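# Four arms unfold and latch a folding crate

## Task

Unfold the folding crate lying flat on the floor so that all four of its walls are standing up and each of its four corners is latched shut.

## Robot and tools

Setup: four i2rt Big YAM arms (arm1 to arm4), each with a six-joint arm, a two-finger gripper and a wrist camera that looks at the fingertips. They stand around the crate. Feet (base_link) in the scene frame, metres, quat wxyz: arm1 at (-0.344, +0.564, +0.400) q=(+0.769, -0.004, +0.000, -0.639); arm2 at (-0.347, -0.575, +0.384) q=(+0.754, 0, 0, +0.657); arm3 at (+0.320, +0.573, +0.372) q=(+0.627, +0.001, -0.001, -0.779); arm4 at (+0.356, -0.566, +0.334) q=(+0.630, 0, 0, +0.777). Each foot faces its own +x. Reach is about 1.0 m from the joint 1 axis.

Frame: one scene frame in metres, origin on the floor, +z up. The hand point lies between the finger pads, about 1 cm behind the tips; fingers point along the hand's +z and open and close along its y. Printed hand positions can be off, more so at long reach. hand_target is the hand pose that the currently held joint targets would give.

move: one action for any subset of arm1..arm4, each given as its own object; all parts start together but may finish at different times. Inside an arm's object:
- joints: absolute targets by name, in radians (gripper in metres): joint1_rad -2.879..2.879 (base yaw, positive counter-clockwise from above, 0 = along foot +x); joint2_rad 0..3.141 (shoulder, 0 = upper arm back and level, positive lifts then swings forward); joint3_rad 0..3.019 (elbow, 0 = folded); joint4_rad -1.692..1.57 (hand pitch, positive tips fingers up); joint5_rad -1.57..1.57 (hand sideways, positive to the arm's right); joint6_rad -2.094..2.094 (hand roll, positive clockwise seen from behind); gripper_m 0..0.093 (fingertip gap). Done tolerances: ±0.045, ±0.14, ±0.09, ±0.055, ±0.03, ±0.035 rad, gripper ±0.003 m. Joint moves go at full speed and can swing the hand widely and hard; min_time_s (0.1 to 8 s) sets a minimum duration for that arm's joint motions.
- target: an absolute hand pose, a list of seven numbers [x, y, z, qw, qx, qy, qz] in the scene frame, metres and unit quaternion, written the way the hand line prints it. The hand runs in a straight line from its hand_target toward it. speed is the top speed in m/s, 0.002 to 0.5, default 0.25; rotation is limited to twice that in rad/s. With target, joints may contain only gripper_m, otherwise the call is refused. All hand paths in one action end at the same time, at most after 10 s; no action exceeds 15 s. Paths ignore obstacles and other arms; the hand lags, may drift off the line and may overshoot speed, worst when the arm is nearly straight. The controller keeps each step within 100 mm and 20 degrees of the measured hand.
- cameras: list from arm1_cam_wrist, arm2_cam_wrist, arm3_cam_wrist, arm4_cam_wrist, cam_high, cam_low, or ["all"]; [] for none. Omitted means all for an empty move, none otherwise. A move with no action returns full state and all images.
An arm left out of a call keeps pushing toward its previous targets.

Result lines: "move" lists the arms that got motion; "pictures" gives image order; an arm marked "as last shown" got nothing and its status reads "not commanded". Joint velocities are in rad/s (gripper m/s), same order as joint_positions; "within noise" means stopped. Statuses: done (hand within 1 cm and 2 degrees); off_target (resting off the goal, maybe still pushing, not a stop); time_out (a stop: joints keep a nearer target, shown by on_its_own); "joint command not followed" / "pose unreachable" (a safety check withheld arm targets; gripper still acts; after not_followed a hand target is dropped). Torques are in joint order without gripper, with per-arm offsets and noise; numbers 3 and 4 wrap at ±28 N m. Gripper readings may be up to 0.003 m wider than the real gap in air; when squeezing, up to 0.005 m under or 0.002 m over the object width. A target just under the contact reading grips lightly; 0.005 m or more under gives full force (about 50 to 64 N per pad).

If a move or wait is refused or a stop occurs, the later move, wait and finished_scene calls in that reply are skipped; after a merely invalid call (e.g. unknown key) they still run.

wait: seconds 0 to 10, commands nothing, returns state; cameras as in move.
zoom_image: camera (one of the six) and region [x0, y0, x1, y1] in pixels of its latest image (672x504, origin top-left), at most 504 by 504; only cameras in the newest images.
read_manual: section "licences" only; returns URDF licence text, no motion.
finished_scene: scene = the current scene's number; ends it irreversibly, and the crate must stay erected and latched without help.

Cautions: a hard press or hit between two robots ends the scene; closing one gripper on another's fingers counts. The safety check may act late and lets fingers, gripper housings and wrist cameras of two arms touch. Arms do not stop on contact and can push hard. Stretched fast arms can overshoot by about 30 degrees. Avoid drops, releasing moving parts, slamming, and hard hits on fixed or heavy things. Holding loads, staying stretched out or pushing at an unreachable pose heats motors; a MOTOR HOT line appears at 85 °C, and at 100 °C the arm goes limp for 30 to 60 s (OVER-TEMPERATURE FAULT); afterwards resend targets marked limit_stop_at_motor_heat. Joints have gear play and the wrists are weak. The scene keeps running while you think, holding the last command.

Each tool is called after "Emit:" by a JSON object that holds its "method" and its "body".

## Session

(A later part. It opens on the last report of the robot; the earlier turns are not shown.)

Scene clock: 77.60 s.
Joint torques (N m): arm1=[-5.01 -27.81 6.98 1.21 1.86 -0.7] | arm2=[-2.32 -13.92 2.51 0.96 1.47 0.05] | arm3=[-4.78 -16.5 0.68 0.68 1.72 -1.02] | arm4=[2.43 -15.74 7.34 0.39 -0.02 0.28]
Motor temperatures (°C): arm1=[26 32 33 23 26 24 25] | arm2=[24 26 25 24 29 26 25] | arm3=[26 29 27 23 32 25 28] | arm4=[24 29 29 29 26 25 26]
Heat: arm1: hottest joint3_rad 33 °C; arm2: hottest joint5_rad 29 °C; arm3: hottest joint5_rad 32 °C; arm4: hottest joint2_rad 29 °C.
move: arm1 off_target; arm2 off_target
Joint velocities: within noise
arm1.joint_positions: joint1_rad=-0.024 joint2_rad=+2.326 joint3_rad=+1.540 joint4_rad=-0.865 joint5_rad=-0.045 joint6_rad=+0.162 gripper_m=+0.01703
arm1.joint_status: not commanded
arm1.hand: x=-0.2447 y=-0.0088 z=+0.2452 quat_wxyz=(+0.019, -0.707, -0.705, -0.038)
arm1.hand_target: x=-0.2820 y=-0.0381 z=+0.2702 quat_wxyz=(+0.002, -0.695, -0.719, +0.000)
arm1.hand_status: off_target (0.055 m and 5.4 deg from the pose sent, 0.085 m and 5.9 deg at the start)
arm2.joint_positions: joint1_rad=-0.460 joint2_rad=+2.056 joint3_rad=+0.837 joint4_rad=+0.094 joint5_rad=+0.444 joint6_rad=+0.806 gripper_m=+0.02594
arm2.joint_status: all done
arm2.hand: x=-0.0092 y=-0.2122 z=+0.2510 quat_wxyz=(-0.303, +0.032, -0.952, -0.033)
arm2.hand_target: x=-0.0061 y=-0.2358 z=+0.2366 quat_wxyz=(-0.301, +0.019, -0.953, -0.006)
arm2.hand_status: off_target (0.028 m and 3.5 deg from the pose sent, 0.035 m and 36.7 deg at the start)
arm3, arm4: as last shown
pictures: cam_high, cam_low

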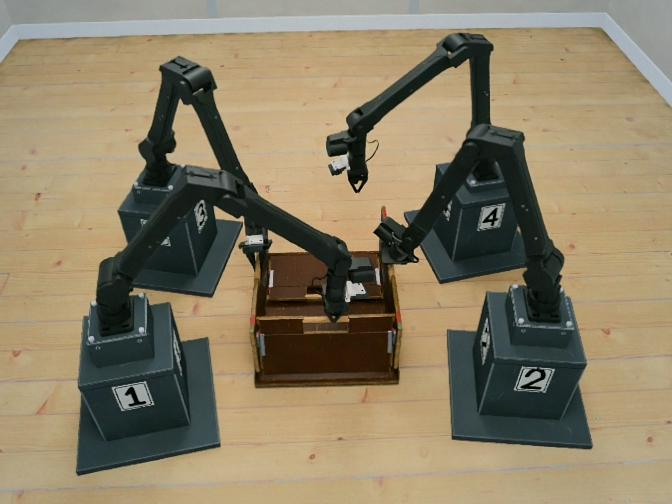

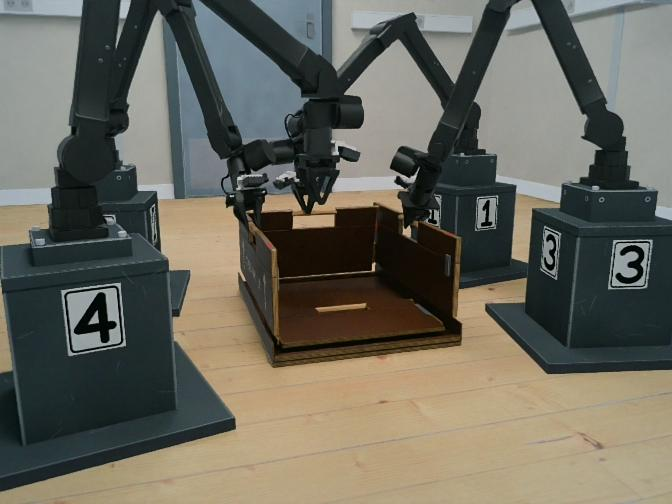

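Emit:
{"method": "move", "body": {"arm1": {"target": [-0.330, -0.042, 0.267, 0, 0.6940, 0.7199, 0], "speed": 0.12}, "arm2": {"joints": {"gripper_m": 0.006}}, "cameras": ["cam_low", "cam_high"]}}

Scene clock: 79.97 s.
Joint torques (N m): arm1=[-4.78 -26.52 8.12 1.85 2.19 -0.52] | arm2=[-2.73 -14.1 2.45 0.61 1.33 -0.09] | arm3=[-4.48 -16.32 0.65 0.58 1.76 -0.96] | arm4=[2.37 -15.74 7.35 0.38 -0.03 0.28]
Motor temperatures (°C): arm1=[26 32 33 23 27 24 25] | arm2=[24 26 25 24 29 26 25] | arm3=[26 29 27 23 32 25 28] | arm4=[24 29 29 29 26 25 26]
Heat: arm1: hottest joint3_rad 33 °C; arm2: hottest joint5_rad 29 °C; arm3: hottest joint5_rad 32 °C; arm4: hottest joint2_rad 29 °C.
move: arm1 off_target; arm2 off_target
Joint velocities: within noise
arm1.joint_positions: joint1_rad=-0.101 joint2_rad=+2.307 joint3_rad=+1.522 joint4_rad=-0.874 joint5_rad=-0.055 joint6_rad=+0.063 gripper_m=+0.01668
arm1.joint_status: not commanded
arm1.hand: x=-0.2878 y=-0.0082 z=+0.2514 quat_wxyz=(+0.016, -0.700, -0.713, -0.046)
arm1.hand_target: x=-0.3285 y=-0.0393 z=+0.2681 quat_wxyz=(+0.002, -0.695, -0.719, -0.001)
arm1.hand_status: off_target (0.056 m and 5.7 deg from the pose sent, 0.094 m and 5.4 deg at the start)
arm2.joint_positions: joint1_rad=-0.456 joint2_rad=+2.059 joint3_rad=+0.838 joint4_rad=+0.105 joint5_rad=+0.447 joint6_rad=+0.816 gripper_m=+0.01629
arm2.joint_status: gripper_m off_target (ended at +0.01632, target +0.00600)
arm2.hand: x=-0.0092 y=-0.2091 z=+0.2512 quat_wxyz=(-0.306, +0.027, -0.951, -0.038)
arm2.hand_target: x=-0.0056 y=-0.2356 z=+0.2366 quat_wxyz=(-0.301, +0.018, -0.953, -0.006)
arm2.hand_status: not commanded
arm3.joint_positions: joint1_rad=-0.423 joint2_rad=+2.033 joint3_rad=+0.841 joint4_rad=+0.066 joint5_rad=+0.407 joint6_rad=+0.859 gripper_m=+0.01614
arm3.joint_status: not commanded
arm3.hand: x=-0.0292 y=+0.2185 z=+0.2437 quat_wxyz=(-0.046, -0.957, +0.010, +0.288)
arm3.hand_target: x=-0.0428 y=+0.2491 z=+0.2555 quat_wxyz=(-0.008, -0.954, -0.014, +0.301)
arm3.hand_status: not commanded
arm4: as last shown
pictures: cam_high, cam_low

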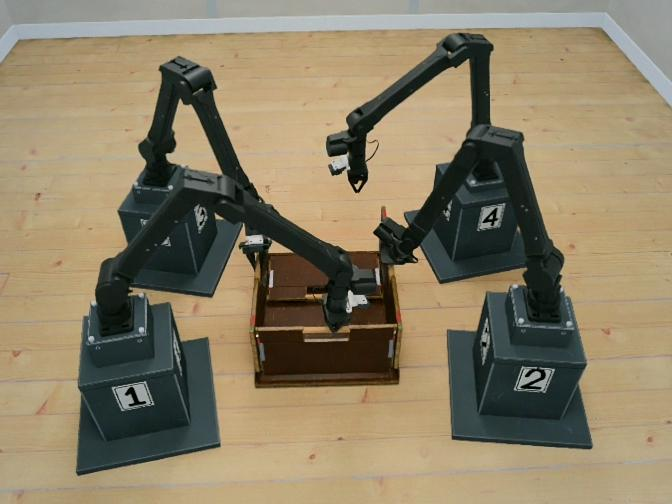

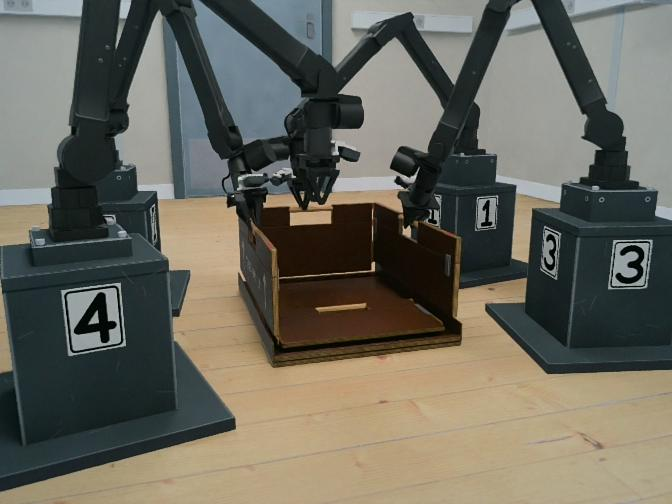

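Emit:
{"method": "move", "body": {"arm1": {"target": [-0.356, -0.04, 0.266, 0, 0.6940, 0.7199, 0], "speed": 0.10}, "cameras": ["cam_low", "cam_high"]}}

Emit:
{"method": "zoom_image", "body": {"camera": "cam_high", "region": [220, 280, 430, 400]}}

Emit:
{"method": "zoom_image", "body": {"camera": "cam_low", "region": [220, 180, 480, 380]}}

Scene clock: 82.10 s.
Joint torques (N m): arm1=[-8.35 -26.7 6.98 2.26 2.37 -0.7] | arm2=[-2.67 -14.21 2.44 0.61 1.33 -0.08] | arm3=[-4.42 -16.5 0.79 0.53 1.78 -0.99] | arm4=[2.43 -15.74 7.35 0.39 -0.03 0.28]
Motor temperatures (°C): arm1=[26 33 33 23 27 24 25] | arm2=[24 26 25 24 29 26 25] | arm3=[26 29 27 23 32 25 28] | arm4=[24 29 29 29 26 25 26]
Heat: arm1: hottest joint2_rad 33 °C; arm2: hottest joint5_rad 29 °C; arm3: hottest joint5_rad 32 °C; arm4: hottest joint2_rad 29 °C.
move: arm1 off_target
Joint velocities: within noise
arm1.joint_positions: joint1_rad=-0.102 joint2_rad=+2.307 joint3_rad=+1.522 joint4_rad=-0.874 joint5_rad=-0.055 joint6_rad=+0.042 gripper_m=+0.01667
arm1.joint_status: not commanded
arm1.hand: x=-0.2887 y=-0.0082 z=+0.2514 quat_wxyz=(+0.016, -0.693, -0.720, -0.046)
arm1.hand_target: x=-0.3544 y=-0.0352 z=+0.2669 quat_wxyz=(+0.004, -0.696, -0.718, +0.000)
arm1.hand_status: off_target (0.076 m and 5.6 deg from the pose sent, 0.077 m and 5.7 deg at the start)
arm2, arm3, arm4: as last shown
pictures: cam_high, cam_low

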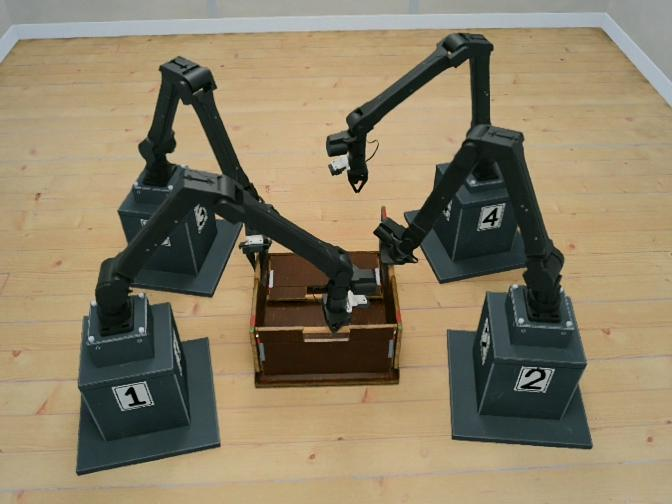

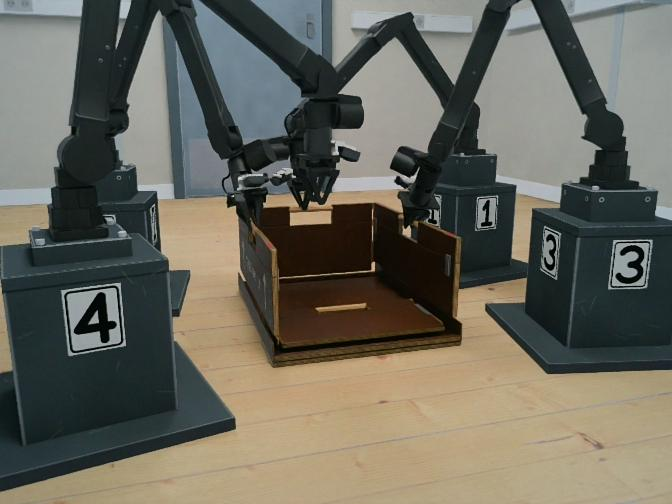

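Scaled by 2.400 from the camera's image (finer frame: 960x720).

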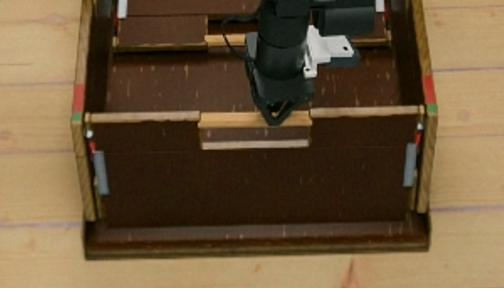

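Scaled by 1.938 from the camera's image (finer frame: 960x720).

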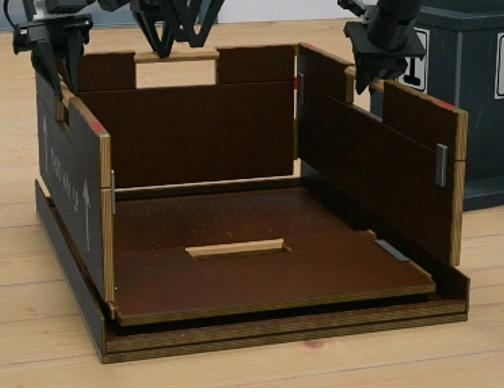

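Emit:
{"method": "move", "body": {"arm1": {"target": [-0.297, -0.043, 0.266, 0, 0.6940, 0.7199, 0], "speed": 0.15}, "arm4": {"target": [0.021, 0.034, 0.105, 0, 0.7199, -0.6940, 0], "speed": 0.2}, "cameras": ["arm4_cam_wrist"]}}

Emit:
{"method": "move", "body": {"arm1": {"joints": {"gripper_m": 0.045}}, "cameras": ["arm4_cam_wrist", "cam_high"]}}

Scene clock: 87.87 s.
Joint torques (N m): arm1=[-1.79 -25.17 9.25 1.65 1.44 -0.18] | arm2=[-2.78 -14.21 2.44 0.59 1.33 -0.08] | arm3=[-4.48 -16.85 0.84 0.57 1.78 -1.02] | arm4=[2.2 -22.77 10.78 -0.55 0.01 0.29]
Motor temperatures (°C): arm1=[26 33 33 23 28 24 25] | arm2=[24 26 25 24 29 26 25] | arm3=[26 29 27 23 33 25 28] | arm4=[24 29 29 29 26 25 26]
Heat: arm1: hottest joint2_rad 33 °C; arm2: hottest joint5_rad 29 °C; arm3: hottest joint5_rad 33 °C; arm4: hottest joint2_rad 29 °C.
move: arm1 off_target; arm4 off_target
Joint velocities: within noise
arm1.joint_positions: joint1_rad=-0.093 joint2_rad=+2.306 joint3_rad=+1.517 joint4_rad=-0.868 joint5_rad=-0.036 joint6_rad=+0.071 gripper_m=+0.01665
arm1.joint_status: not commanded
arm1.hand: x=-0.2867 y=-0.0076 z=+0.2508 quat_wxyz=(+0.021, -0.700, -0.713, -0.038)
arm1.hand_target: x=-0.2973 y=-0.0417 z=+0.2670 quat_wxyz=(+0.001, -0.695, -0.719, +0.001)
arm1.hand_status: off_target (0.040 m and 5.1 deg from the pose sent, 0.039 m and 5.6 deg at the start)
arm2, arm3: as last shown
arm4.joint_positions: joint1_rad=+0.300 joint2_rad=+2.613 joint3_rad=+1.928 joint4_rad=-0.891 joint5_rad=+0.003 joint6_rad=+0.453 gripper_m=+0.04607
arm4.joint_status: not commanded
arm4.hand: x=+0.0277 y=+0.0263 z=+0.1076 quat_wxyz=(-0.001, +0.726, -0.688, +0.003)
arm4.hand_target: x=+0.0237 y=+0.0329 z=+0.1032 quat_wxyz=(-0.002, +0.720, -0.694, +0.001)
arm4.hand_status: off_target (0.011 m and 1.0 deg from the pose sent, 0.364 m and 0.6 deg at the start)

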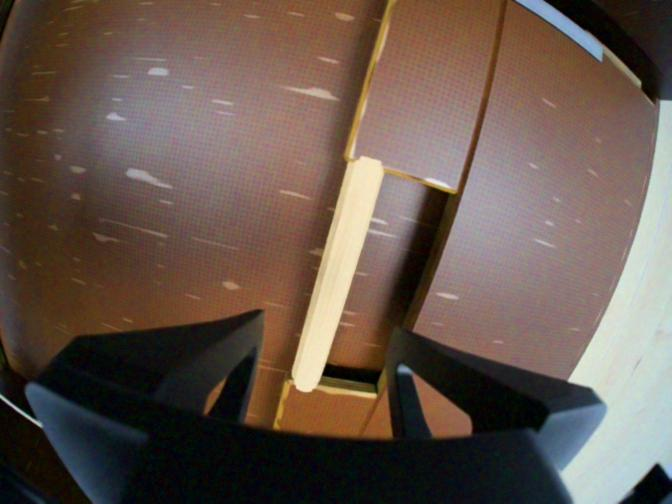

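Scene clock: 88.50 s.
Joint torques (N m): arm1=[-0.67 -25.17 8.5 0.85 0.25 0] | arm2=[-2.73 -14.1 2.45 0.61 1.34 -0.09] | arm3=[-4.31 -17.03 0.65 0.59 1.79 -0.97] | arm4=[1.55 -22.71 10.82 -0.54 -0.01 0.28]
Motor temperatures (°C): arm1=[26 33 33 23 28 24 25] | arm2=[24 26 25 24 29 26 25] | arm3=[26 29 27 23 33 25 28] | arm4=[24 29 29 29 26 25 26]
Heat: arm1: hottest joint2_rad 33 °C; arm2: hottest joint5_rad 29 °C; arm3: hottest joint5_rad 33 °C; arm4: hottest joint2_rad 29 °C.
move: arm1 done
Joint velocities: within noise
arm1.joint_positions: joint1_rad=-0.105 joint2_rad=+2.306 joint3_rad=+1.531 joint4_rad=-0.850 joint5_rad=-0.005 joint6_rad=+0.056 gripper_m=+0.04496
arm1.joint_status: all done
arm1.hand: x=-0.2980 y=-0.0203 z=+0.2540 quat_wxyz=(+0.019, -0.699, -0.715, -0.016)
arm1.hand_target: x=-0.3016 y=-0.0427 z=+0.2673 quat_wxyz=(+0.000, -0.697, -0.717, +0.002)
arm1.hand_status: not commanded
arm2, arm3: as last shown
arm3.hand_target: x=-0.0429 y=+0.2491 z=+0.2555 quat_wxyz=(-0.008, -0.954, -0.014, +0.301)
arm4.joint_positions: joint1_rad=+0.306 joint2_rad=+2.613 joint3_rad=+1.928 joint4_rad=-0.891 joint5_rad=+0.003 joint6_rad=+0.453 gripper_m=+0.04607
arm4.joint_status: not commanded
arm4.hand: x=+0.0241 y=+0.0243 z=+0.1076 quat_wxyz=(-0.001, +0.728, -0.686, +0.003)
arm4.hand_target: x=+0.0200 y=+0.0308 z=+0.1032 quat_wxyz=(-0.002, +0.722, -0.691, +0.001)
arm4.hand_status: not commanded

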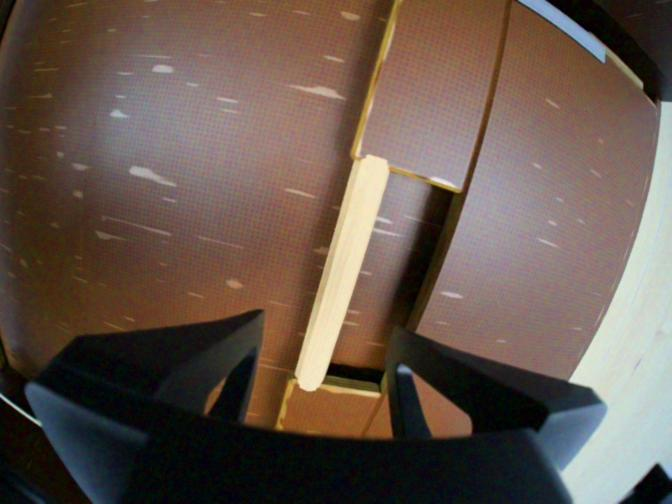

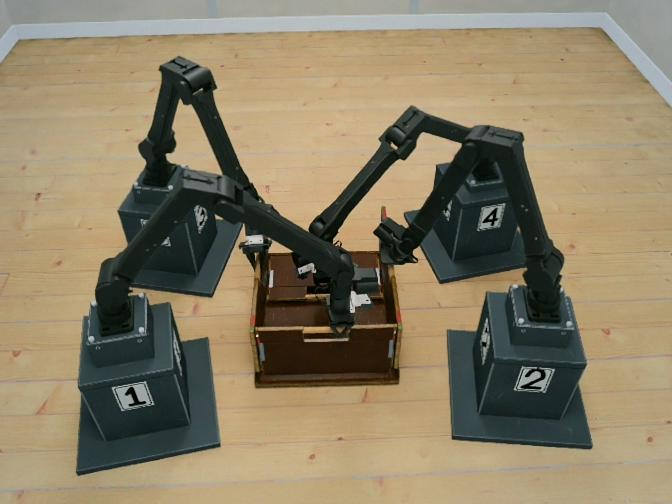

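Emit:
{"method": "move", "body": {"arm1": {"target": [-0.299, -0.043, 0.335, 0, 0.6940, 0.7199, 0], "speed": 0.15}, "arm4": {"target": [0.031, 0.031, 0.055, 0, 0.7199, -0.6940, 0], "speed": 0.15}, "cameras": ["arm4_cam_wrist", "cam_high"]}}

Scene clock: 98.33 s.
Joint torques (N m): arm1=[-0.73 -24.12 8.98 0.23 0.1 -0.06] | arm2=[-2.73 -14.21 2.45 0.61 1.33 -0.08] | arm3=[-4.54 -16.21 0.58 0.53 1.77 -1.01] | arm4=[1.08 -23.24 10.14 0.21 -0.14 0.19]
Motor temperatures (°C): arm1=[26 32 32 23 27 24 25] | arm2=[24 26 25 24 29 26 25] | arm3=[26 29 27 23 33 25 29] | arm4=[24 30 30 29 26 25 26]
Heat: arm1: hottest joint2_rad 32 °C; arm2: hottest joint5_rad 29 °C; arm3: hottest joint5_rad 33 °C; arm4: hottest joint2_rad 30 °C.
move: arm1 off_target; arm4 off_target
Joint velocities: within noise
arm1.joint_positions: joint1_rad=-0.099 joint2_rad=+2.183 joint3_rad=+1.545 joint4_rad=-0.956 joint5_rad=-0.005 joint6_rad=+0.039 gripper_m=+0.04496
arm1.joint_status: not commanded
arm1.hand: x=-0.2932 y=-0.0299 z=+0.3289 quat_wxyz=(+0.007, -0.690, -0.723, -0.006)
arm1.hand_target: x=-0.2953 y=-0.0425 z=+0.3342 quat_wxyz=(+0.000, -0.688, -0.725, +0.000)
arm1.hand_status: off_target (0.016 m and 1.2 deg from the pose sent, 0.084 m and 2.9 deg at the start)
arm2, arm3: as last shown
arm3.hand_target: x=-0.0428 y=+0.2491 z=+0.2555 quat_wxyz=(-0.008, -0.954, -0.014, +0.301)
arm4.joint_positions: joint1_rad=+0.292 joint2_rad=+2.697 joint3_rad=+1.949 joint4_rad=-0.847 joint5_rad=+0.003 joint6_rad=+0.453 gripper_m=+0.04607
arm4.joint_status: not commanded
arm4.hand: x=+0.0373 y=+0.0196 z=+0.0586 quat_wxyz=(+0.002, +0.723, -0.691, +0.012)
arm4.hand_target: x=+0.0360 y=+0.0327 z=+0.0555 quat_wxyz=(+0.000, +0.717, -0.697, +0.000)
arm4.hand_status: off_target (0.013 m and 1.5 deg from the pose sent, 0.053 m and 1.4 deg at the start)

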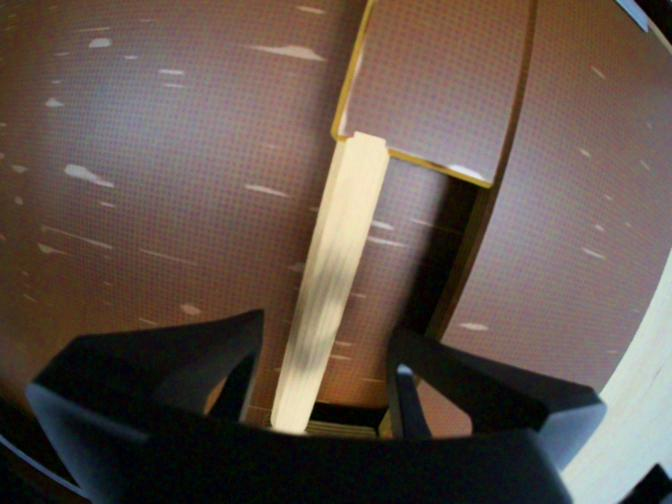

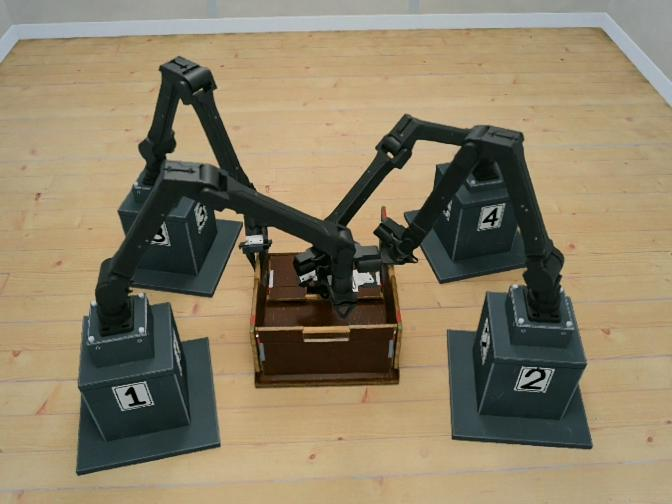

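Emit:
{"method": "move", "body": {"arm1": {"target": [-0.40, 0.10, 0.43, 0, 0.6940, 0.7199, 0], "speed": 0.2}, "arm4": {"target": [0.034, 0.033, 0.014, 0, 0.7199, -0.6940, 0], "speed": 0.12}}}

Emit:
{"method": "move", "body": {"arm4": {"joints": {"gripper_m": 0.005}}, "cameras": ["arm4_cam_wrist"]}}

Scene clock: 102.03 s.
Joint torques (N m): arm1=[0.21 -17.67 6.53 0.34 0.08 0.01] | arm2=[-2.73 -14.21 2.44 0.61 1.33 -0.08] | arm3=[-4.42 -16.56 0.58 0.53 1.77 -1.01] | arm4=[1.32 -22.07 10.22 0.29 -0.14 0.13]
Motor temperatures (°C): arm1=[26 32 32 23 27 24 25] | arm2=[24 26 25 24 29 26 26] | arm3=[26 29 27 23 33 25 29] | arm4=[24 30 30 29 26 25 26]
Heat: arm1: hottest joint2_rad 32 °C; arm2: hottest joint5_rad 29 °C; arm3: hottest joint5_rad 33 °C; arm4: hottest joint2_rad 30 °C.
move: arm1 done; arm4 off_target
Joint velocities: within noise
arm1.joint_positions: joint1_rad=-0.303 joint2_rad=+1.743 joint3_rad=+1.155 joint4_rad=-0.970 joint5_rad=-0.007 joint6_rad=-0.145 gripper_m=+0.04496
arm1.joint_status: not commanded
arm1.hand: x=-0.3993 y=+0.0930 z=+0.4352 quat_wxyz=(-0.007, -0.698, -0.716, +0.007)
arm1.hand_target: x=-0.3995 y=+0.0983 z=+0.4316 quat_wxyz=(-0.002, -0.694, -0.720, +0.000)
arm1.hand_status: done (0.009 m and 1.3 deg from the pose sent, 0.196 m and 1.2 deg at the start)
arm2, arm3: as last shown
arm4.joint_positions: joint1_rad=+0.292 joint2_rad=+2.773 joint3_rad=+2.012 joint4_rad=-0.821 joint5_rad=+0.002 joint6_rad=+0.453 gripper_m=+0.04607
arm4.joint_status: not commanded
arm4.hand: x=+0.0338 y=+0.0255 z=+0.0270 quat_wxyz=(+0.001, +0.723, -0.691, +0.005)
arm4.hand_target: x=+0.0341 y=+0.0326 z=+0.0149 quat_wxyz=(+0.000, +0.720, -0.694, -0.001)
arm4.hand_status: off_target (0.015 m and 0.8 deg from the pose sent, 0.047 m and 1.5 deg at the start)
pictures: none

Scene clock: 102.73 s.
Joint torques (N m): arm1=[-0.5 -17.32 6.41 0.27 0.11 -0.01] | arm2=[-2.78 -14.21 2.43 0.61 1.33 -0.08] | arm3=[-4.54 -16.85 0.65 0.59 1.78 -0.99] | arm4=[1.44 -22.07 10.21 0.31 -0.02 -0.31]
Motor temperatures (°C): arm1=[26 32 32 23 27 24 25] | arm2=[24 26 25 24 29 26 26] | arm3=[26 29 27 23 33 25 29] | arm4=[24 30 30 29 26 25 26]
Heat: arm1: hottest joint2_rad 32 °C; arm2: hottest joint5_rad 29 °C; arm3: hottest joint5_rad 33 °C; arm4: hottest joint2_rad 30 °C.
move: arm4 off_target
Joint velocities: within noise
arm1.joint_positions: joint1_rad=-0.303 joint2_rad=+1.743 joint3_rad=+1.155 joint4_rad=-0.970 joint5_rad=-0.008 joint6_rad=-0.145 gripper_m=+0.04496
arm1.joint_status: not commanded
arm1.hand: x=-0.3990 y=+0.0930 z=+0.4352 quat_wxyz=(-0.007, -0.698, -0.716, +0.007)
arm1.hand_target: x=-0.3993 y=+0.0982 z=+0.4316 quat_wxyz=(-0.002, -0.694, -0.720, -0.001)
arm1.hand_status: not commanded
arm2, arm3: as last shown
arm4.joint_positions: joint1_rad=+0.290 joint2_rad=+2.773 joint3_rad=+2.012 joint4_rad=-0.821 joint5_rad=-0.001 joint6_rad=+0.502 gripper_m=+0.01700
arm4.joint_status: gripper_m off_target (ended at +0.01702, target +0.00500)
arm4.hand: x=+0.0342 y=+0.0257 z=+0.0270 quat_wxyz=(+0.002, +0.706, -0.709, +0.005)
arm4.hand_target: x=+0.0342 y=+0.0327 z=+0.0149 quat_wxyz=(+0.000, +0.717, -0.697, -0.001)
arm4.hand_status: not commanded

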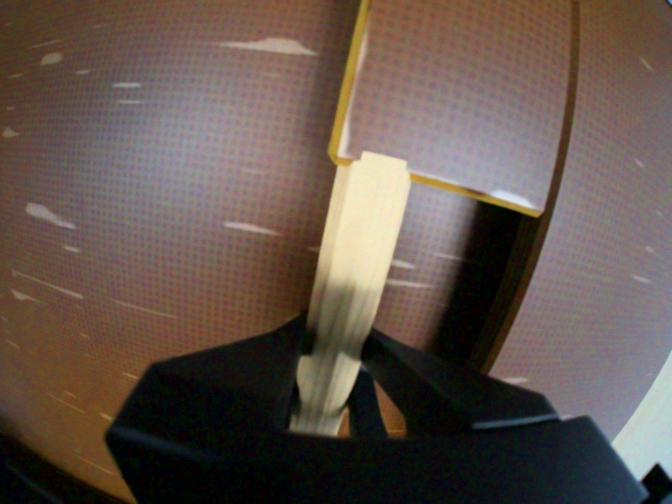

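Emit:
{"method": "move", "body": {"arm4": {"target": [0.047, 0.042, 0.132, 0, 0.7130, -0.7012, 0], "speed": 0.16}}}

Emit:
{"method": "move", "body": {"arm4": {"target": [0.082, 0.045, 0.193, 0, 0.7130, -0.7012, 0], "speed": 0.16}}}

Emit:
{"method": "move", "body": {"arm4": {"target": [0.123, 0.048, 0.233, 0, 0.7130, -0.7012, 0], "speed": 0.16}, "cameras": ["cam_low", "cam_high"]}}

Scene clock: 106.00 s.
Joint torques (N m): arm1=[-0.21 -17.2 6.42 0.16 0.07 -0.05] | arm2=[-2.73 -14.15 2.43 0.59 1.33 -0.08] | arm3=[-4.66 -16.56 0.68 0.54 1.79 -1] | arm4=[1.38 -28.45 7.53 -0.72 0.64 -0.43]
Motor temperatures (°C): arm1=[26 32 32 23 27 24 25] | arm2=[24 26 25 24 29 26 26] | arm3=[26 29 27 23 33 25 29] | arm4=[24 30 30 29 26 25 26]
Heat: arm1: hottest joint2_rad 32 °C; arm2: hottest joint5_rad 29 °C; arm3: hottest joint5_rad 33 °C; arm4: hottest joint2_rad 30 °C.
move: arm4 off_target
Joint velocities: within noise
arm1, arm2, arm3: as last shown
arm4.joint_positions: joint1_rad=+0.270 joint2_rad=+2.627 joint3_rad=+1.929 joint4_rad=-0.910 joint5_rad=-0.021 joint6_rad=+0.504 gripper_m=+0.01626
arm4.joint_status: not commanded
arm4.hand: x=+0.0454 y=+0.0259 z=+0.0992 quat_wxyz=(+0.016, +0.698, -0.716, +0.014)
arm4.hand_target: x=+0.0456 y=+0.0416 z=+0.1302 quat_wxyz=(+0.001, +0.713, -0.701, +0.000)
arm4.hand_status: off_target (0.037 m and 3.5 deg from the pose sent, 0.107 m and 1.3 deg at the start)
pictures: none

Scene clock: 107.03 s.
Joint torques (N m): arm1=[-0.26 -17.26 6.39 0.27 0.1 0] | arm2=[-2.78 -14.21 2.44 0.61 1.33 -0.09] | arm3=[-4.42 -16.62 0.73 0.59 1.77 -1.01] | arm4=[0.85 -29.45 7.83 -1.48 0.95 -0.63]
Motor temperatures (°C): arm1=[26 32 32 23 27 24 25] | arm2=[24 26 25 24 29 26 26] | arm3=[26 29 27 23 33 25 29] | arm4=[24 31 30 29 26 25 26]
Heat: arm1: hottest joint2_rad 32 °C; arm2: hottest joint5_rad 29 °C; arm3: hottest joint5_rad 33 °C; arm4: hottest joint2_rad 31 °C.
move: arm4 off_target
Joint velocities: within noise
arm1: as last shown
arm2.joint_positions: joint1_rad=-0.456 joint2_rad=+2.059 joint3_rad=+0.838 joint4_rad=+0.105 joint5_rad=+0.447 joint6_rad=+0.816 gripper_m=+0.01629
arm2.joint_status: not commanded
arm2.hand: x=-0.0092 y=-0.2091 z=+0.2512 quat_wxyz=(-0.306, +0.027, -0.951, -0.038)
arm2.hand_target: x=-0.0056 y=-0.2356 z=+0.2366 quat_wxyz=(-0.301, +0.018, -0.953, -0.006)
arm2.hand_status: not commanded
arm3.joint_positions: joint1_rad=-0.423 joint2_rad=+2.033 joint3_rad=+0.841 joint4_rad=+0.066 joint5_rad=+0.407 joint6_rad=+0.859 gripper_m=+0.01614
arm3.joint_status: not commanded
arm3.hand: x=-0.0292 y=+0.2185 z=+0.2437 quat_wxyz=(-0.046, -0.957, +0.010, +0.288)
arm3.hand_target: x=-0.0428 y=+0.2491 z=+0.2555 quat_wxyz=(-0.008, -0.954, -0.014, +0.301)
arm3.hand_status: not commanded
arm4.joint_positions: joint1_rad=+0.237 joint2_rad=+2.512 joint3_rad=+1.839 joint4_rad=-0.931 joint5_rad=-0.029 joint6_rad=+0.473 gripper_m=+0.01645
arm4.joint_status: not commanded
arm4.hand: x=+0.0688 y=+0.0261 z=+0.1473 quat_wxyz=(+0.019, +0.696, -0.717, +0.011)
arm4.hand_target: x=+0.0747 y=+0.0443 z=+0.1911 quat_wxyz=(-0.001, +0.716, -0.698, -0.003)
arm4.hand_status: off_target (0.051 m and 3.7 deg from the pose sent, 0.103 m and 3.5 deg at the start)
pictures: none

Scene clock: 108.10 s.
Joint torques (N m): arm1=[0.26 -16.91 6.52 0.28 0.08 -0.03] | arm2=[-2.67 -14.15 2.45 0.62 1.33 -0.08] | arm3=[-4.72 -16.73 0.8 0.53 1.79 -1] | arm4=[0.03 -28.04 8.47 -0.84 1.14 -0.62]
Motor temperatures (°C): arm1=[26 32 32 23 27 24 25] | arm2=[24 26 25 24 29 26 26] | arm3=[26 29 27 23 33 25 29] | arm4=[24 31 30 29 26 25 26]
Heat: arm1: hottest joint2_rad 32 °C; arm2: hottest joint5_rad 29 °C; arm3: hottest joint5_rad 33 °C; arm4: hottest joint2_rad 31 °C.
move: arm4 off_target
Joint velocities: within noise
arm1, arm2, arm3: as last shown
arm4.joint_positions: joint1_rad=+0.178 joint2_rad=+2.407 joint3_rad=+1.770 joint4_rad=-0.988 joint5_rad=-0.035 joint6_rad=+0.415 gripper_m=+0.01689
arm4.joint_status: not commanded
arm4.hand: x=+0.1090 y=+0.0262 z=+0.1934 quat_wxyz=(+0.027, +0.696, -0.717, +0.019)
arm4.hand_target: x=+0.1225 y=+0.0478 z=+0.2321 quat_wxyz=(+0.001, +0.712, -0.702, +0.001)
arm4.hand_status: off_target (0.047 m and 4.6 deg from the pose sent, 0.104 m and 3.7 deg at the start)
pictures: cam_high, cam_low

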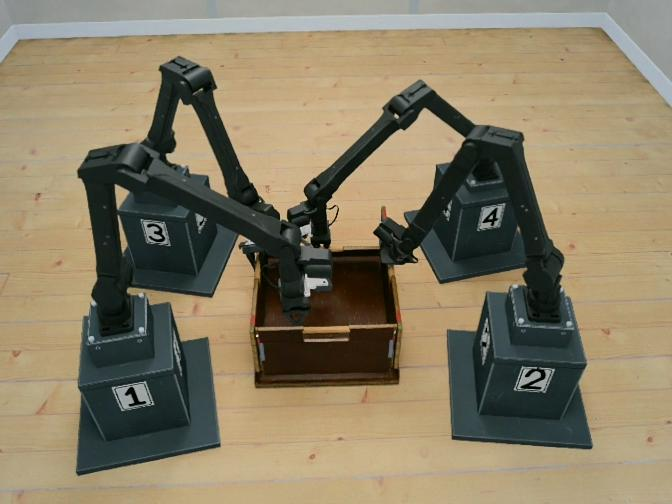

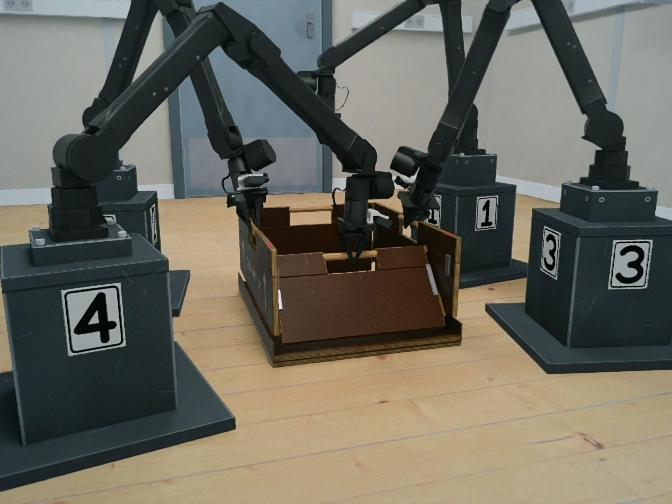

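Emit:
{"method": "move", "body": {"arm4": {"target": [0.181, 0.052, 0.267, 0, 0.7130, -0.7012, 0], "speed": 0.14}}}

Emit:
{"method": "move", "body": {"arm4": {"target": [0.242, 0.055, 0.278, 0, 0.7130, -0.7012, 0], "speed": 0.13}}}

Emit:
{"method": "move", "body": {"arm4": {"target": [0.288, 0.057, 0.274, 0, 0.7130, -0.7012, 0], "speed": 0.12}, "cameras": ["cam_low", "cam_high"]}}

Emit:
{"method": "zoom_image", "body": {"camera": "cam_low", "region": [220, 180, 480, 380]}}

Scene clock: 110.50 s.
Joint torques (N m): arm1=[-0.5 -16.79 6.31 0.25 0.06 -0.01] | arm2=[-2.78 -14.1 2.44 0.59 1.33 -0.09] | arm3=[-4.66 -16.67 0.72 0.49 1.78 -0.96] | arm4=[0.21 -26.29 9.4 -0.03 0.94 -0.62]
Motor temperatures (°C): arm1=[26 32 32 23 26 24 25] | arm2=[24 26 25 24 29 26 26] | arm3=[26 29 27 23 33 25 29] | arm4=[24 31 30 29 27 25 26]
Heat: arm1: hottest joint2_rad 32 °C; arm2: hottest joint5_rad 29 °C; arm3: hottest joint5_rad 33 °C; arm4: hottest joint2_rad 31 °C.
move: arm4 off_target
Joint velocities: within noise
arm1, arm2, arm3: as last shown
arm4.joint_positions: joint1_rad=+0.091 joint2_rad=+2.311 joint3_rad=+1.701 joint4_rad=-1.040 joint5_rad=-0.027 joint6_rad=+0.329 gripper_m=+0.01649
arm4.joint_status: not commanded
arm4.hand: x=+0.1692 y=+0.0257 z=+0.2328 quat_wxyz=(+0.030, +0.695, -0.718, +0.029)
arm4.hand_target: x=+0.1804 y=+0.0499 z=+0.2670 quat_wxyz=(+0.001, +0.712, -0.702, +0.004)
arm4.hand_status: off_target (0.045 m and 5.5 deg from the pose sent, 0.106 m and 4.6 deg at the start)
pictures: none

Scene clock: 111.53 s.
Joint torques (N m): arm1=[-1.2 -17.08 6.42 0.42 0.08 -0.08] | arm2=[-2.73 -14.1 2.44 0.61 1.33 -0.08] | arm3=[-5.01 -16.44 0.75 0.55 1.79 -1.01] | arm4=[-1.73 -25.58 9.44 0.23 1.48 -0.74]
Motor temperatures (°C): arm1=[26 32 32 23 26 24 25] | arm2=[24 26 25 24 29 26 26] | arm3=[26 29 27 23 33 25 29] | arm4=[24 31 30 29 27 25 26]
Heat: arm1: hottest joint2_rad 32 °C; arm2: hottest joint5_rad 29 °C; arm3: hottest joint5_rad 33 °C; arm4: hottest joint2_rad 31 °C.
move: arm4 off_target
Joint velocities: within noise
arm1, arm2, arm3: as last shown
arm4.joint_positions: joint1_rad=+0.020 joint2_rad=+2.266 joint3_rad=+1.655 joint4_rad=-1.037 joint5_rad=-0.043 joint6_rad=+0.248 gripper_m=+0.01661
arm4.joint_status: not commanded
arm4.hand: x=+0.2112 y=+0.0264 z=+0.2458 quat_wxyz=(+0.039, +0.699, -0.714, +0.022)
arm4.hand_target: x=+0.2419 y=+0.0540 z=+0.2781 quat_wxyz=(+0.000, +0.711, -0.703, +0.002)
arm4.hand_status: off_target (0.053 m and 5.5 deg from the pose sent, 0.091 m and 5.5 deg at the start)
pictures: none

Scene clock: 112.63 s.
Joint torques (N m): arm1=[-0.62 -16.79 6.45 0.4 0.1 -0.05] | arm2=[-2.78 -14.21 2.45 0.61 1.33 -0.08] | arm3=[-4.95 -16.62 0.53 0.44 1.78 -1.01] | arm4=[-1.79 -24 9.83 0.88 1.76 -0.7]
Motor temperatures (°C): arm1=[26 32 32 23 26 24 25] | arm2=[24 26 25 24 29 26 26] | arm3=[26 29 27 23 33 25 29] | arm4=[24 31 30 29 27 25 27]
Heat: arm1: hottest joint2_rad 32 °C; arm2: hottest joint5_rad 29 °C; arm3: hottest joint5_rad 33 °C; arm4: hottest joint2_rad 31 °C.
move: arm4 off_target
Joint velocities: within noise
arm1, arm2, arm3: as last shown
arm4.joint_positions: joint1_rad=-0.049 joint2_rad=+2.245 joint3_rad=+1.626 joint4_rad=-1.035 joint5_rad=-0.053 joint6_rad=+0.170 gripper_m=+0.01679
arm4.joint_status: not commanded
arm4.hand: x=+0.2519 y=+0.0262 z=+0.2499 quat_wxyz=(+0.046, +0.702, -0.711, +0.018)
arm4.hand_target: x=+0.2864 y=+0.0549 z=+0.2741 quat_wxyz=(+0.001, +0.712, -0.702, +0.002)
arm4.hand_status: off_target (0.053 m and 6.0 deg from the pose sent, 0.087 m and 5.5 deg at the start)
pictures: cam_high, cam_low

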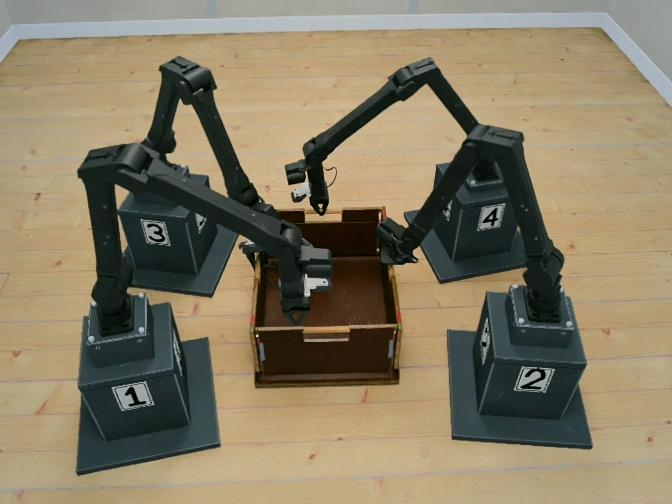

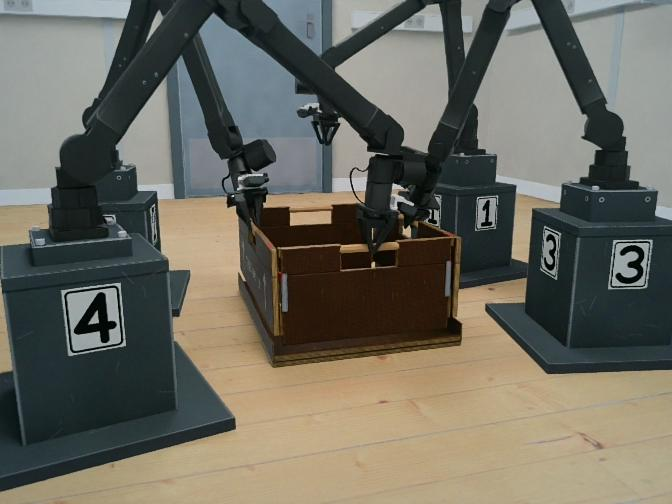

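Scaled by 1.938 from the camera's image (finer frame: 960x720).

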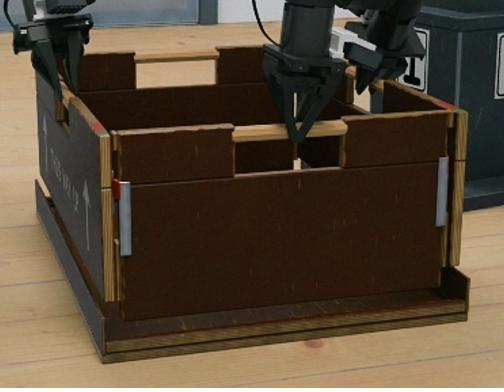

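Emit:
{"method": "move", "body": {"arm4": {"target": [0.330, 0.056, 0.272, 0, 0.7130, -0.7012, 0], "speed": 0.12}, "cameras": ["cam_low", "cam_high"]}}

Emit:
{"method": "zoom_image", "body": {"camera": "cam_low", "region": [220, 180, 480, 380]}}

Emit:
{"method": "zoom_image", "body": {"camera": "cam_high", "region": [240, 190, 430, 350]}}

Scene clock: 114.87 s.
Joint torques (N m): arm1=[0.03 -17.03 6.5 0.32 0.09 -0.05] | arm2=[-2.73 -14.15 2.45 0.59 1.33 -0.09] | arm3=[-4.25 -16.26 0.77 0.43 1.75 -0.97] | arm4=[-6.48 -24.41 8.42 0.92 2.11 -1.14]
Motor temperatures (°C): arm1=[26 32 32 23 26 24 25] | arm2=[24 26 25 24 29 26 26] | arm3=[26 29 27 23 34 25 29] | arm4=[24 31 30 29 28 25 27]
Heat: arm1: hottest joint2_rad 32 °C; arm2: hottest joint5_rad 29 °C; arm3: hottest joint5_rad 34 °C; arm4: hottest joint2_rad 31 °C.
move: arm4 off_target
Joint velocities: within noise
arm1, arm2, arm3: as last shown
arm3.hand_target: x=-0.0429 y=+0.2491 z=+0.2555 quat_wxyz=(-0.008, -0.954, -0.014, +0.301)
arm4.joint_positions: joint1_rad=-0.053 joint2_rad=+2.239 joint3_rad=+1.615 joint4_rad=-1.023 joint5_rad=-0.058 joint6_rad=+0.153 gripper_m=+0.01686
arm4.joint_status: not commanded
arm4.hand: x=+0.2540 y=+0.0259 z=+0.2501 quat_wxyz=(+0.046, +0.706, -0.706, +0.013)
arm4.hand_target: x=+0.3274 y=+0.0511 z=+0.2722 quat_wxyz=(+0.000, +0.710, -0.704, +0.004)
arm4.hand_status: off_target (0.085 m and 5.6 deg from the pose sent, 0.086 m and 6.0 deg at the start)
pictures: cam_high, cam_low

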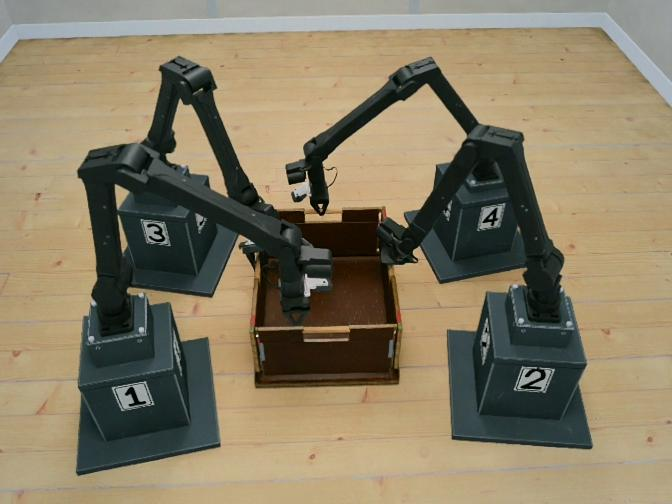

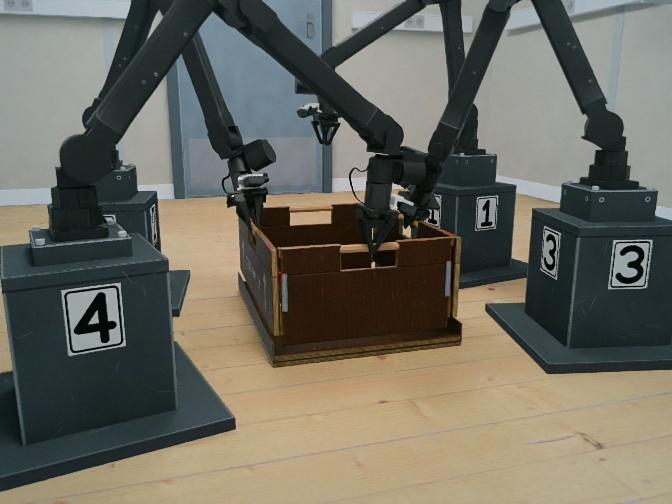

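Scaled by 1.938 from the camera's image (finer frame: 960x720).

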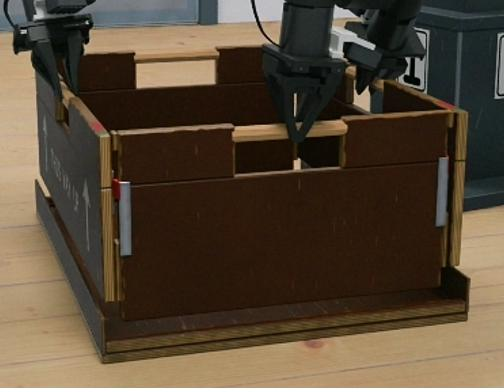

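Scaled by 2.653 from the camera's image (finer frame: 960x720).

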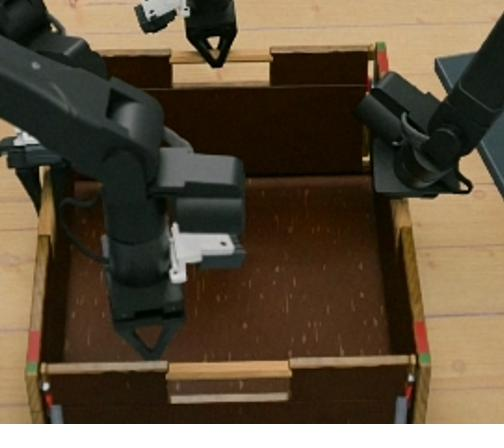

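Emit:
{"method": "zoom_image", "body": {"camera": "cam_low", "region": [420, 220, 480, 260]}}

Emit:
{"method": "zoom_image", "body": {"camera": "cam_low", "region": [255, 220, 315, 260]}}

Scaled by 8.400 from the camera's image (finer frame: 960x720).

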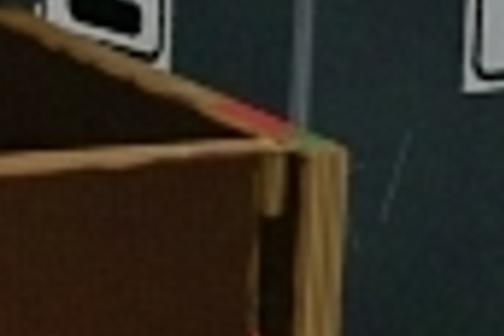

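Scaled by 8.400 from the camera's image (finer frame: 960x720).

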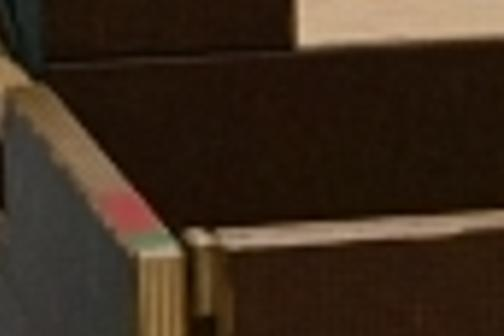

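Emit:
{"method": "move", "body": {"arm4": {"target": [0.262, 0.050, 0.266, 0, 0.7130, -0.7012, 0], "speed": 0.15}}}

Emit:
{"method": "move", "body": {"arm4": {"joints": {"gripper_m": 0.045}}}}

Emit:
{"method": "move", "body": {"arm4": {"target": [0.262, 0.050, 0.345, 0, 0.7130, -0.7012, 0], "speed": 0.18}, "arm2": {"target": [-0.006, -0.222, 0.240, 0.3006, -0.0174, 0.9533, 0.0055], "speed": 0.1}, "arm3": {"target": [-0.043, 0.234, 0.255, 0.0055, 0.9536, 0.0175, -0.3006], "speed": 0.1}, "cameras": ["cam_low", "cam_high"]}}

Emit:
{"method": "zoom_image", "body": {"camera": "cam_low", "region": [220, 180, 480, 380]}}

Scene clock: 120.37 s.
Joint torques (N m): arm1=[-0.21 -17.26 6.37 0.17 0.11 -0.02] | arm2=[-2.67 -14.15 2.45 0.61 1.33 -0.08] | arm3=[-4.54 -16.62 0.62 0.58 1.78 -0.98] | arm4=[0.85 -22.89 9.7 1.1 1.54 -0.25]
Motor temperatures (°C): arm1=[26 32 32 23 26 24 25] | arm2=[24 26 25 24 29 26 26] | arm3=[26 29 27 23 34 25 29] | arm4=[24 32 30 29 29 25 27]
Heat: arm1: hottest joint2_rad 32 °C; arm2: hottest joint5_rad 29 °C; arm3: hottest joint5_rad 34 °C; arm4: hottest joint2_rad 32 °C.
move: arm4 off_target
Joint velocities: within noise
arm1.joint_positions: joint1_rad=-0.303 joint2_rad=+1.743 joint3_rad=+1.155 joint4_rad=-0.970 joint5_rad=-0.008 joint6_rad=-0.145 gripper_m=+0.04496
arm1.joint_status: not commanded
arm1.hand: x=-0.3990 y=+0.0930 z=+0.4352 quat_wxyz=(-0.007, -0.698, -0.716, +0.007)
arm1.hand_target: x=-0.3993 y=+0.0982 z=+0.4316 quat_wxyz=(-0.002, -0.694, -0.720, -0.001)
arm1.hand_status: not commanded
arm2, arm3: as last shown
arm4.joint_positions: joint1_rad=-0.044 joint2_rad=+2.237 joint3_rad=+1.610 joint4_rad=-1.019 joint5_rad=-0.046 joint6_rad=+0.168 gripper_m=+0.01686
arm4.joint_status: not commanded
arm4.hand: x=+0.2507 y=+0.0246 z=+0.2494 quat_wxyz=(+0.040, +0.704, -0.709, +0.017)
arm4.hand_target: x=+0.2622 y=+0.0485 z=+0.2661 quat_wxyz=(+0.001, +0.712, -0.702, +0.002)
arm4.hand_status: off_target (0.032 m and 5.2 deg from the pose sent, 0.030 m and 5.6 deg at the start)
pictures: none

Scene clock: 121.17 s.
Joint torques (N m): arm1=[-0.73 -17.61 6.45 0.23 0.11 -0.03] | arm2=[-2.78 -14.1 2.45 0.61 1.33 -0.08] | arm3=[-4.31 -16.91 0.62 0.58 1.75 -0.97] | arm4=[0.67 -21.77 9.87 0.28 -0.02 -0.1]
Motor temperatures (°C): arm1=[26 32 32 23 26 24 25] | arm2=[24 26 25 24 29 26 26] | arm3=[26 29 27 23 34 25 29] | arm4=[24 32 30 29 29 25 27]
Heat: arm1: hottest joint2_rad 32 °C; arm2: hottest joint5_rad 29 °C; arm3: hottest joint5_rad 34 °C; arm4: hottest joint2_rad 32 °C.
move: arm4 done
Joint velocities: within noise
arm1, arm2, arm3: as last shown
arm3.hand_target: x=-0.0428 y=+0.2491 z=+0.2555 quat_wxyz=(-0.008, -0.954, -0.014, +0.301)
arm4.joint_positions: joint1_rad=-0.049 joint2_rad=+2.220 joint3_rad=+1.612 joint4_rad=-0.997 joint5_rad=+0.000 joint6_rad=+0.154 gripper_m=+0.04495
arm4.joint_status: all done
arm4.hand: x=+0.2598 y=+0.0358 z=+0.2593 quat_wxyz=(+0.010, +0.709, -0.705, +0.014)
arm4.hand_target: x=+0.2637 y=+0.0496 z=+0.2667 quat_wxyz=(+0.000, +0.712, -0.702, +0.001)
arm4.hand_status: not commanded
pictures: none

Scene clock: 122.40 s.
Joint torques (N m): arm1=[-0.38 -17.08 6.57 0.2 0.09 -0.04] | arm2=[-1.26 -14.45 3.81 0.1 1.3 0.01] | arm3=[-2.49 -15.56 3.17 -0.21 2.12 -0.81] | arm4=[1.61 -19.78 11.59 -0.49 -0.1 -0.1]
Motor temperatures (°C): arm1=[26 32 32 23 26 24 25] | arm2=[23 26 25 24 29 26 26] | arm3=[26 29 27 23 34 25 29] | arm4=[24 32 30 29 29 25 27]
Heat: arm1: hottest joint2_rad 32 °C; arm2: hottest joint5_rad 29 °C; arm3: hottest joint5_rad 34 °C; arm4: hottest joint2_rad 32 °C.
move: arm2 off_target; arm3 off_target; arm4 done
Joint velocities: within noise
arm1: as last shown
arm2.joint_positions: joint1_rad=-0.453 joint2_rad=+2.059 joint3_rad=+0.851 joint4_rad=+0.073 joint5_rad=+0.454 joint6_rad=+0.832 gripper_m=+0.01629
arm2.joint_status: not commanded
arm2.hand: x=-0.0094 y=-0.2087 z=+0.2514 quat_wxyz=(-0.303, +0.023, -0.952, -0.030)
arm2.hand_target: x=-0.0067 y=-0.2223 z=+0.2405 quat_wxyz=(-0.300, +0.018, -0.954, -0.006)
arm2.hand_status: off_target (0.018 m and 2.9 deg from the pose sent, 0.017 m and 3.9 deg at the start)
arm3.joint_positions: joint1_rad=-0.423 joint2_rad=+2.033 joint3_rad=+0.849 joint4_rad=+0.049 joint5_rad=+0.408 joint6_rad=+0.859 gripper_m=+0.01614
arm3.joint_status: not commanded
arm3.hand: x=-0.0298 y=+0.2181 z=+0.2440 quat_wxyz=(-0.042, -0.957, +0.009, +0.286)
arm3.hand_target: x=-0.0432 y=+0.2331 z=+0.2550 quat_wxyz=(-0.006, -0.954, -0.016, +0.301)
arm3.hand_status: off_target (0.023 m and 5.4 deg from the pose sent, 0.024 m and 5.8 deg at the start)
arm4.joint_positions: joint1_rad=-0.058 joint2_rad=+2.102 joint3_rad=+1.652 joint4_rad=-1.128 joint5_rad=+0.000 joint6_rad=+0.153 gripper_m=+0.04495
arm4.joint_status: not commanded
arm4.hand: x=+0.2647 y=+0.0412 z=+0.3427 quat_wxyz=(+0.002, +0.706, -0.708, +0.003)
arm4.hand_target: x=+0.2672 y=+0.0516 z=+0.3447 quat_wxyz=(+0.000, +0.710, -0.704, -0.001)
arm4.hand_status: done (0.009 m and 1.2 deg from the pose sent, 0.087 m and 2.1 deg at the start)
pictures: cam_high, cam_low

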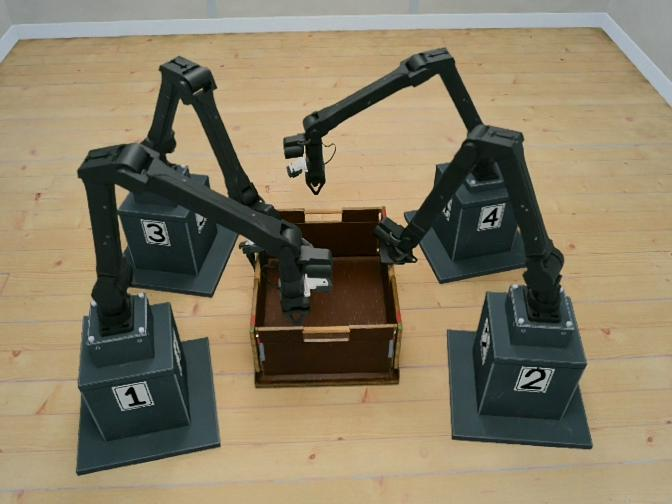

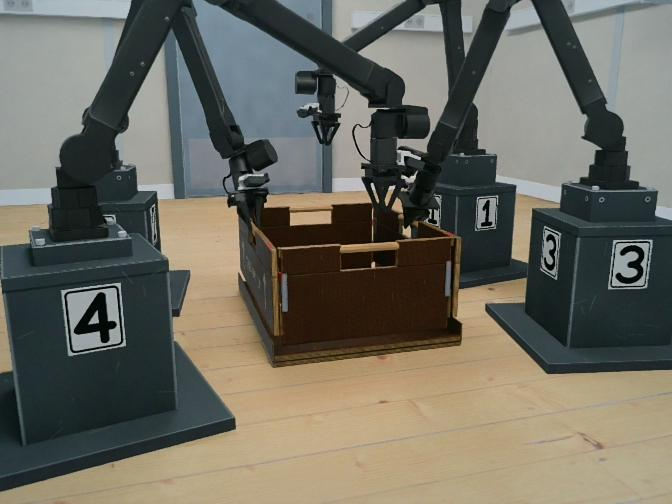

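Scaled by 1.938 from the camera's image (finer frame: 960x720).

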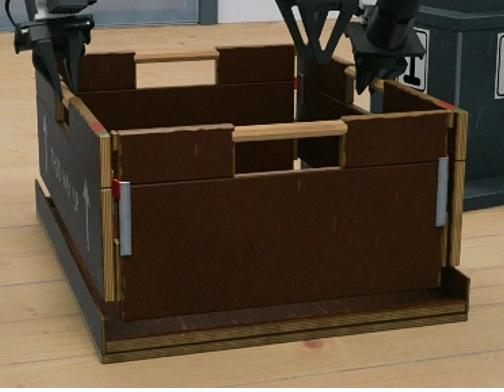

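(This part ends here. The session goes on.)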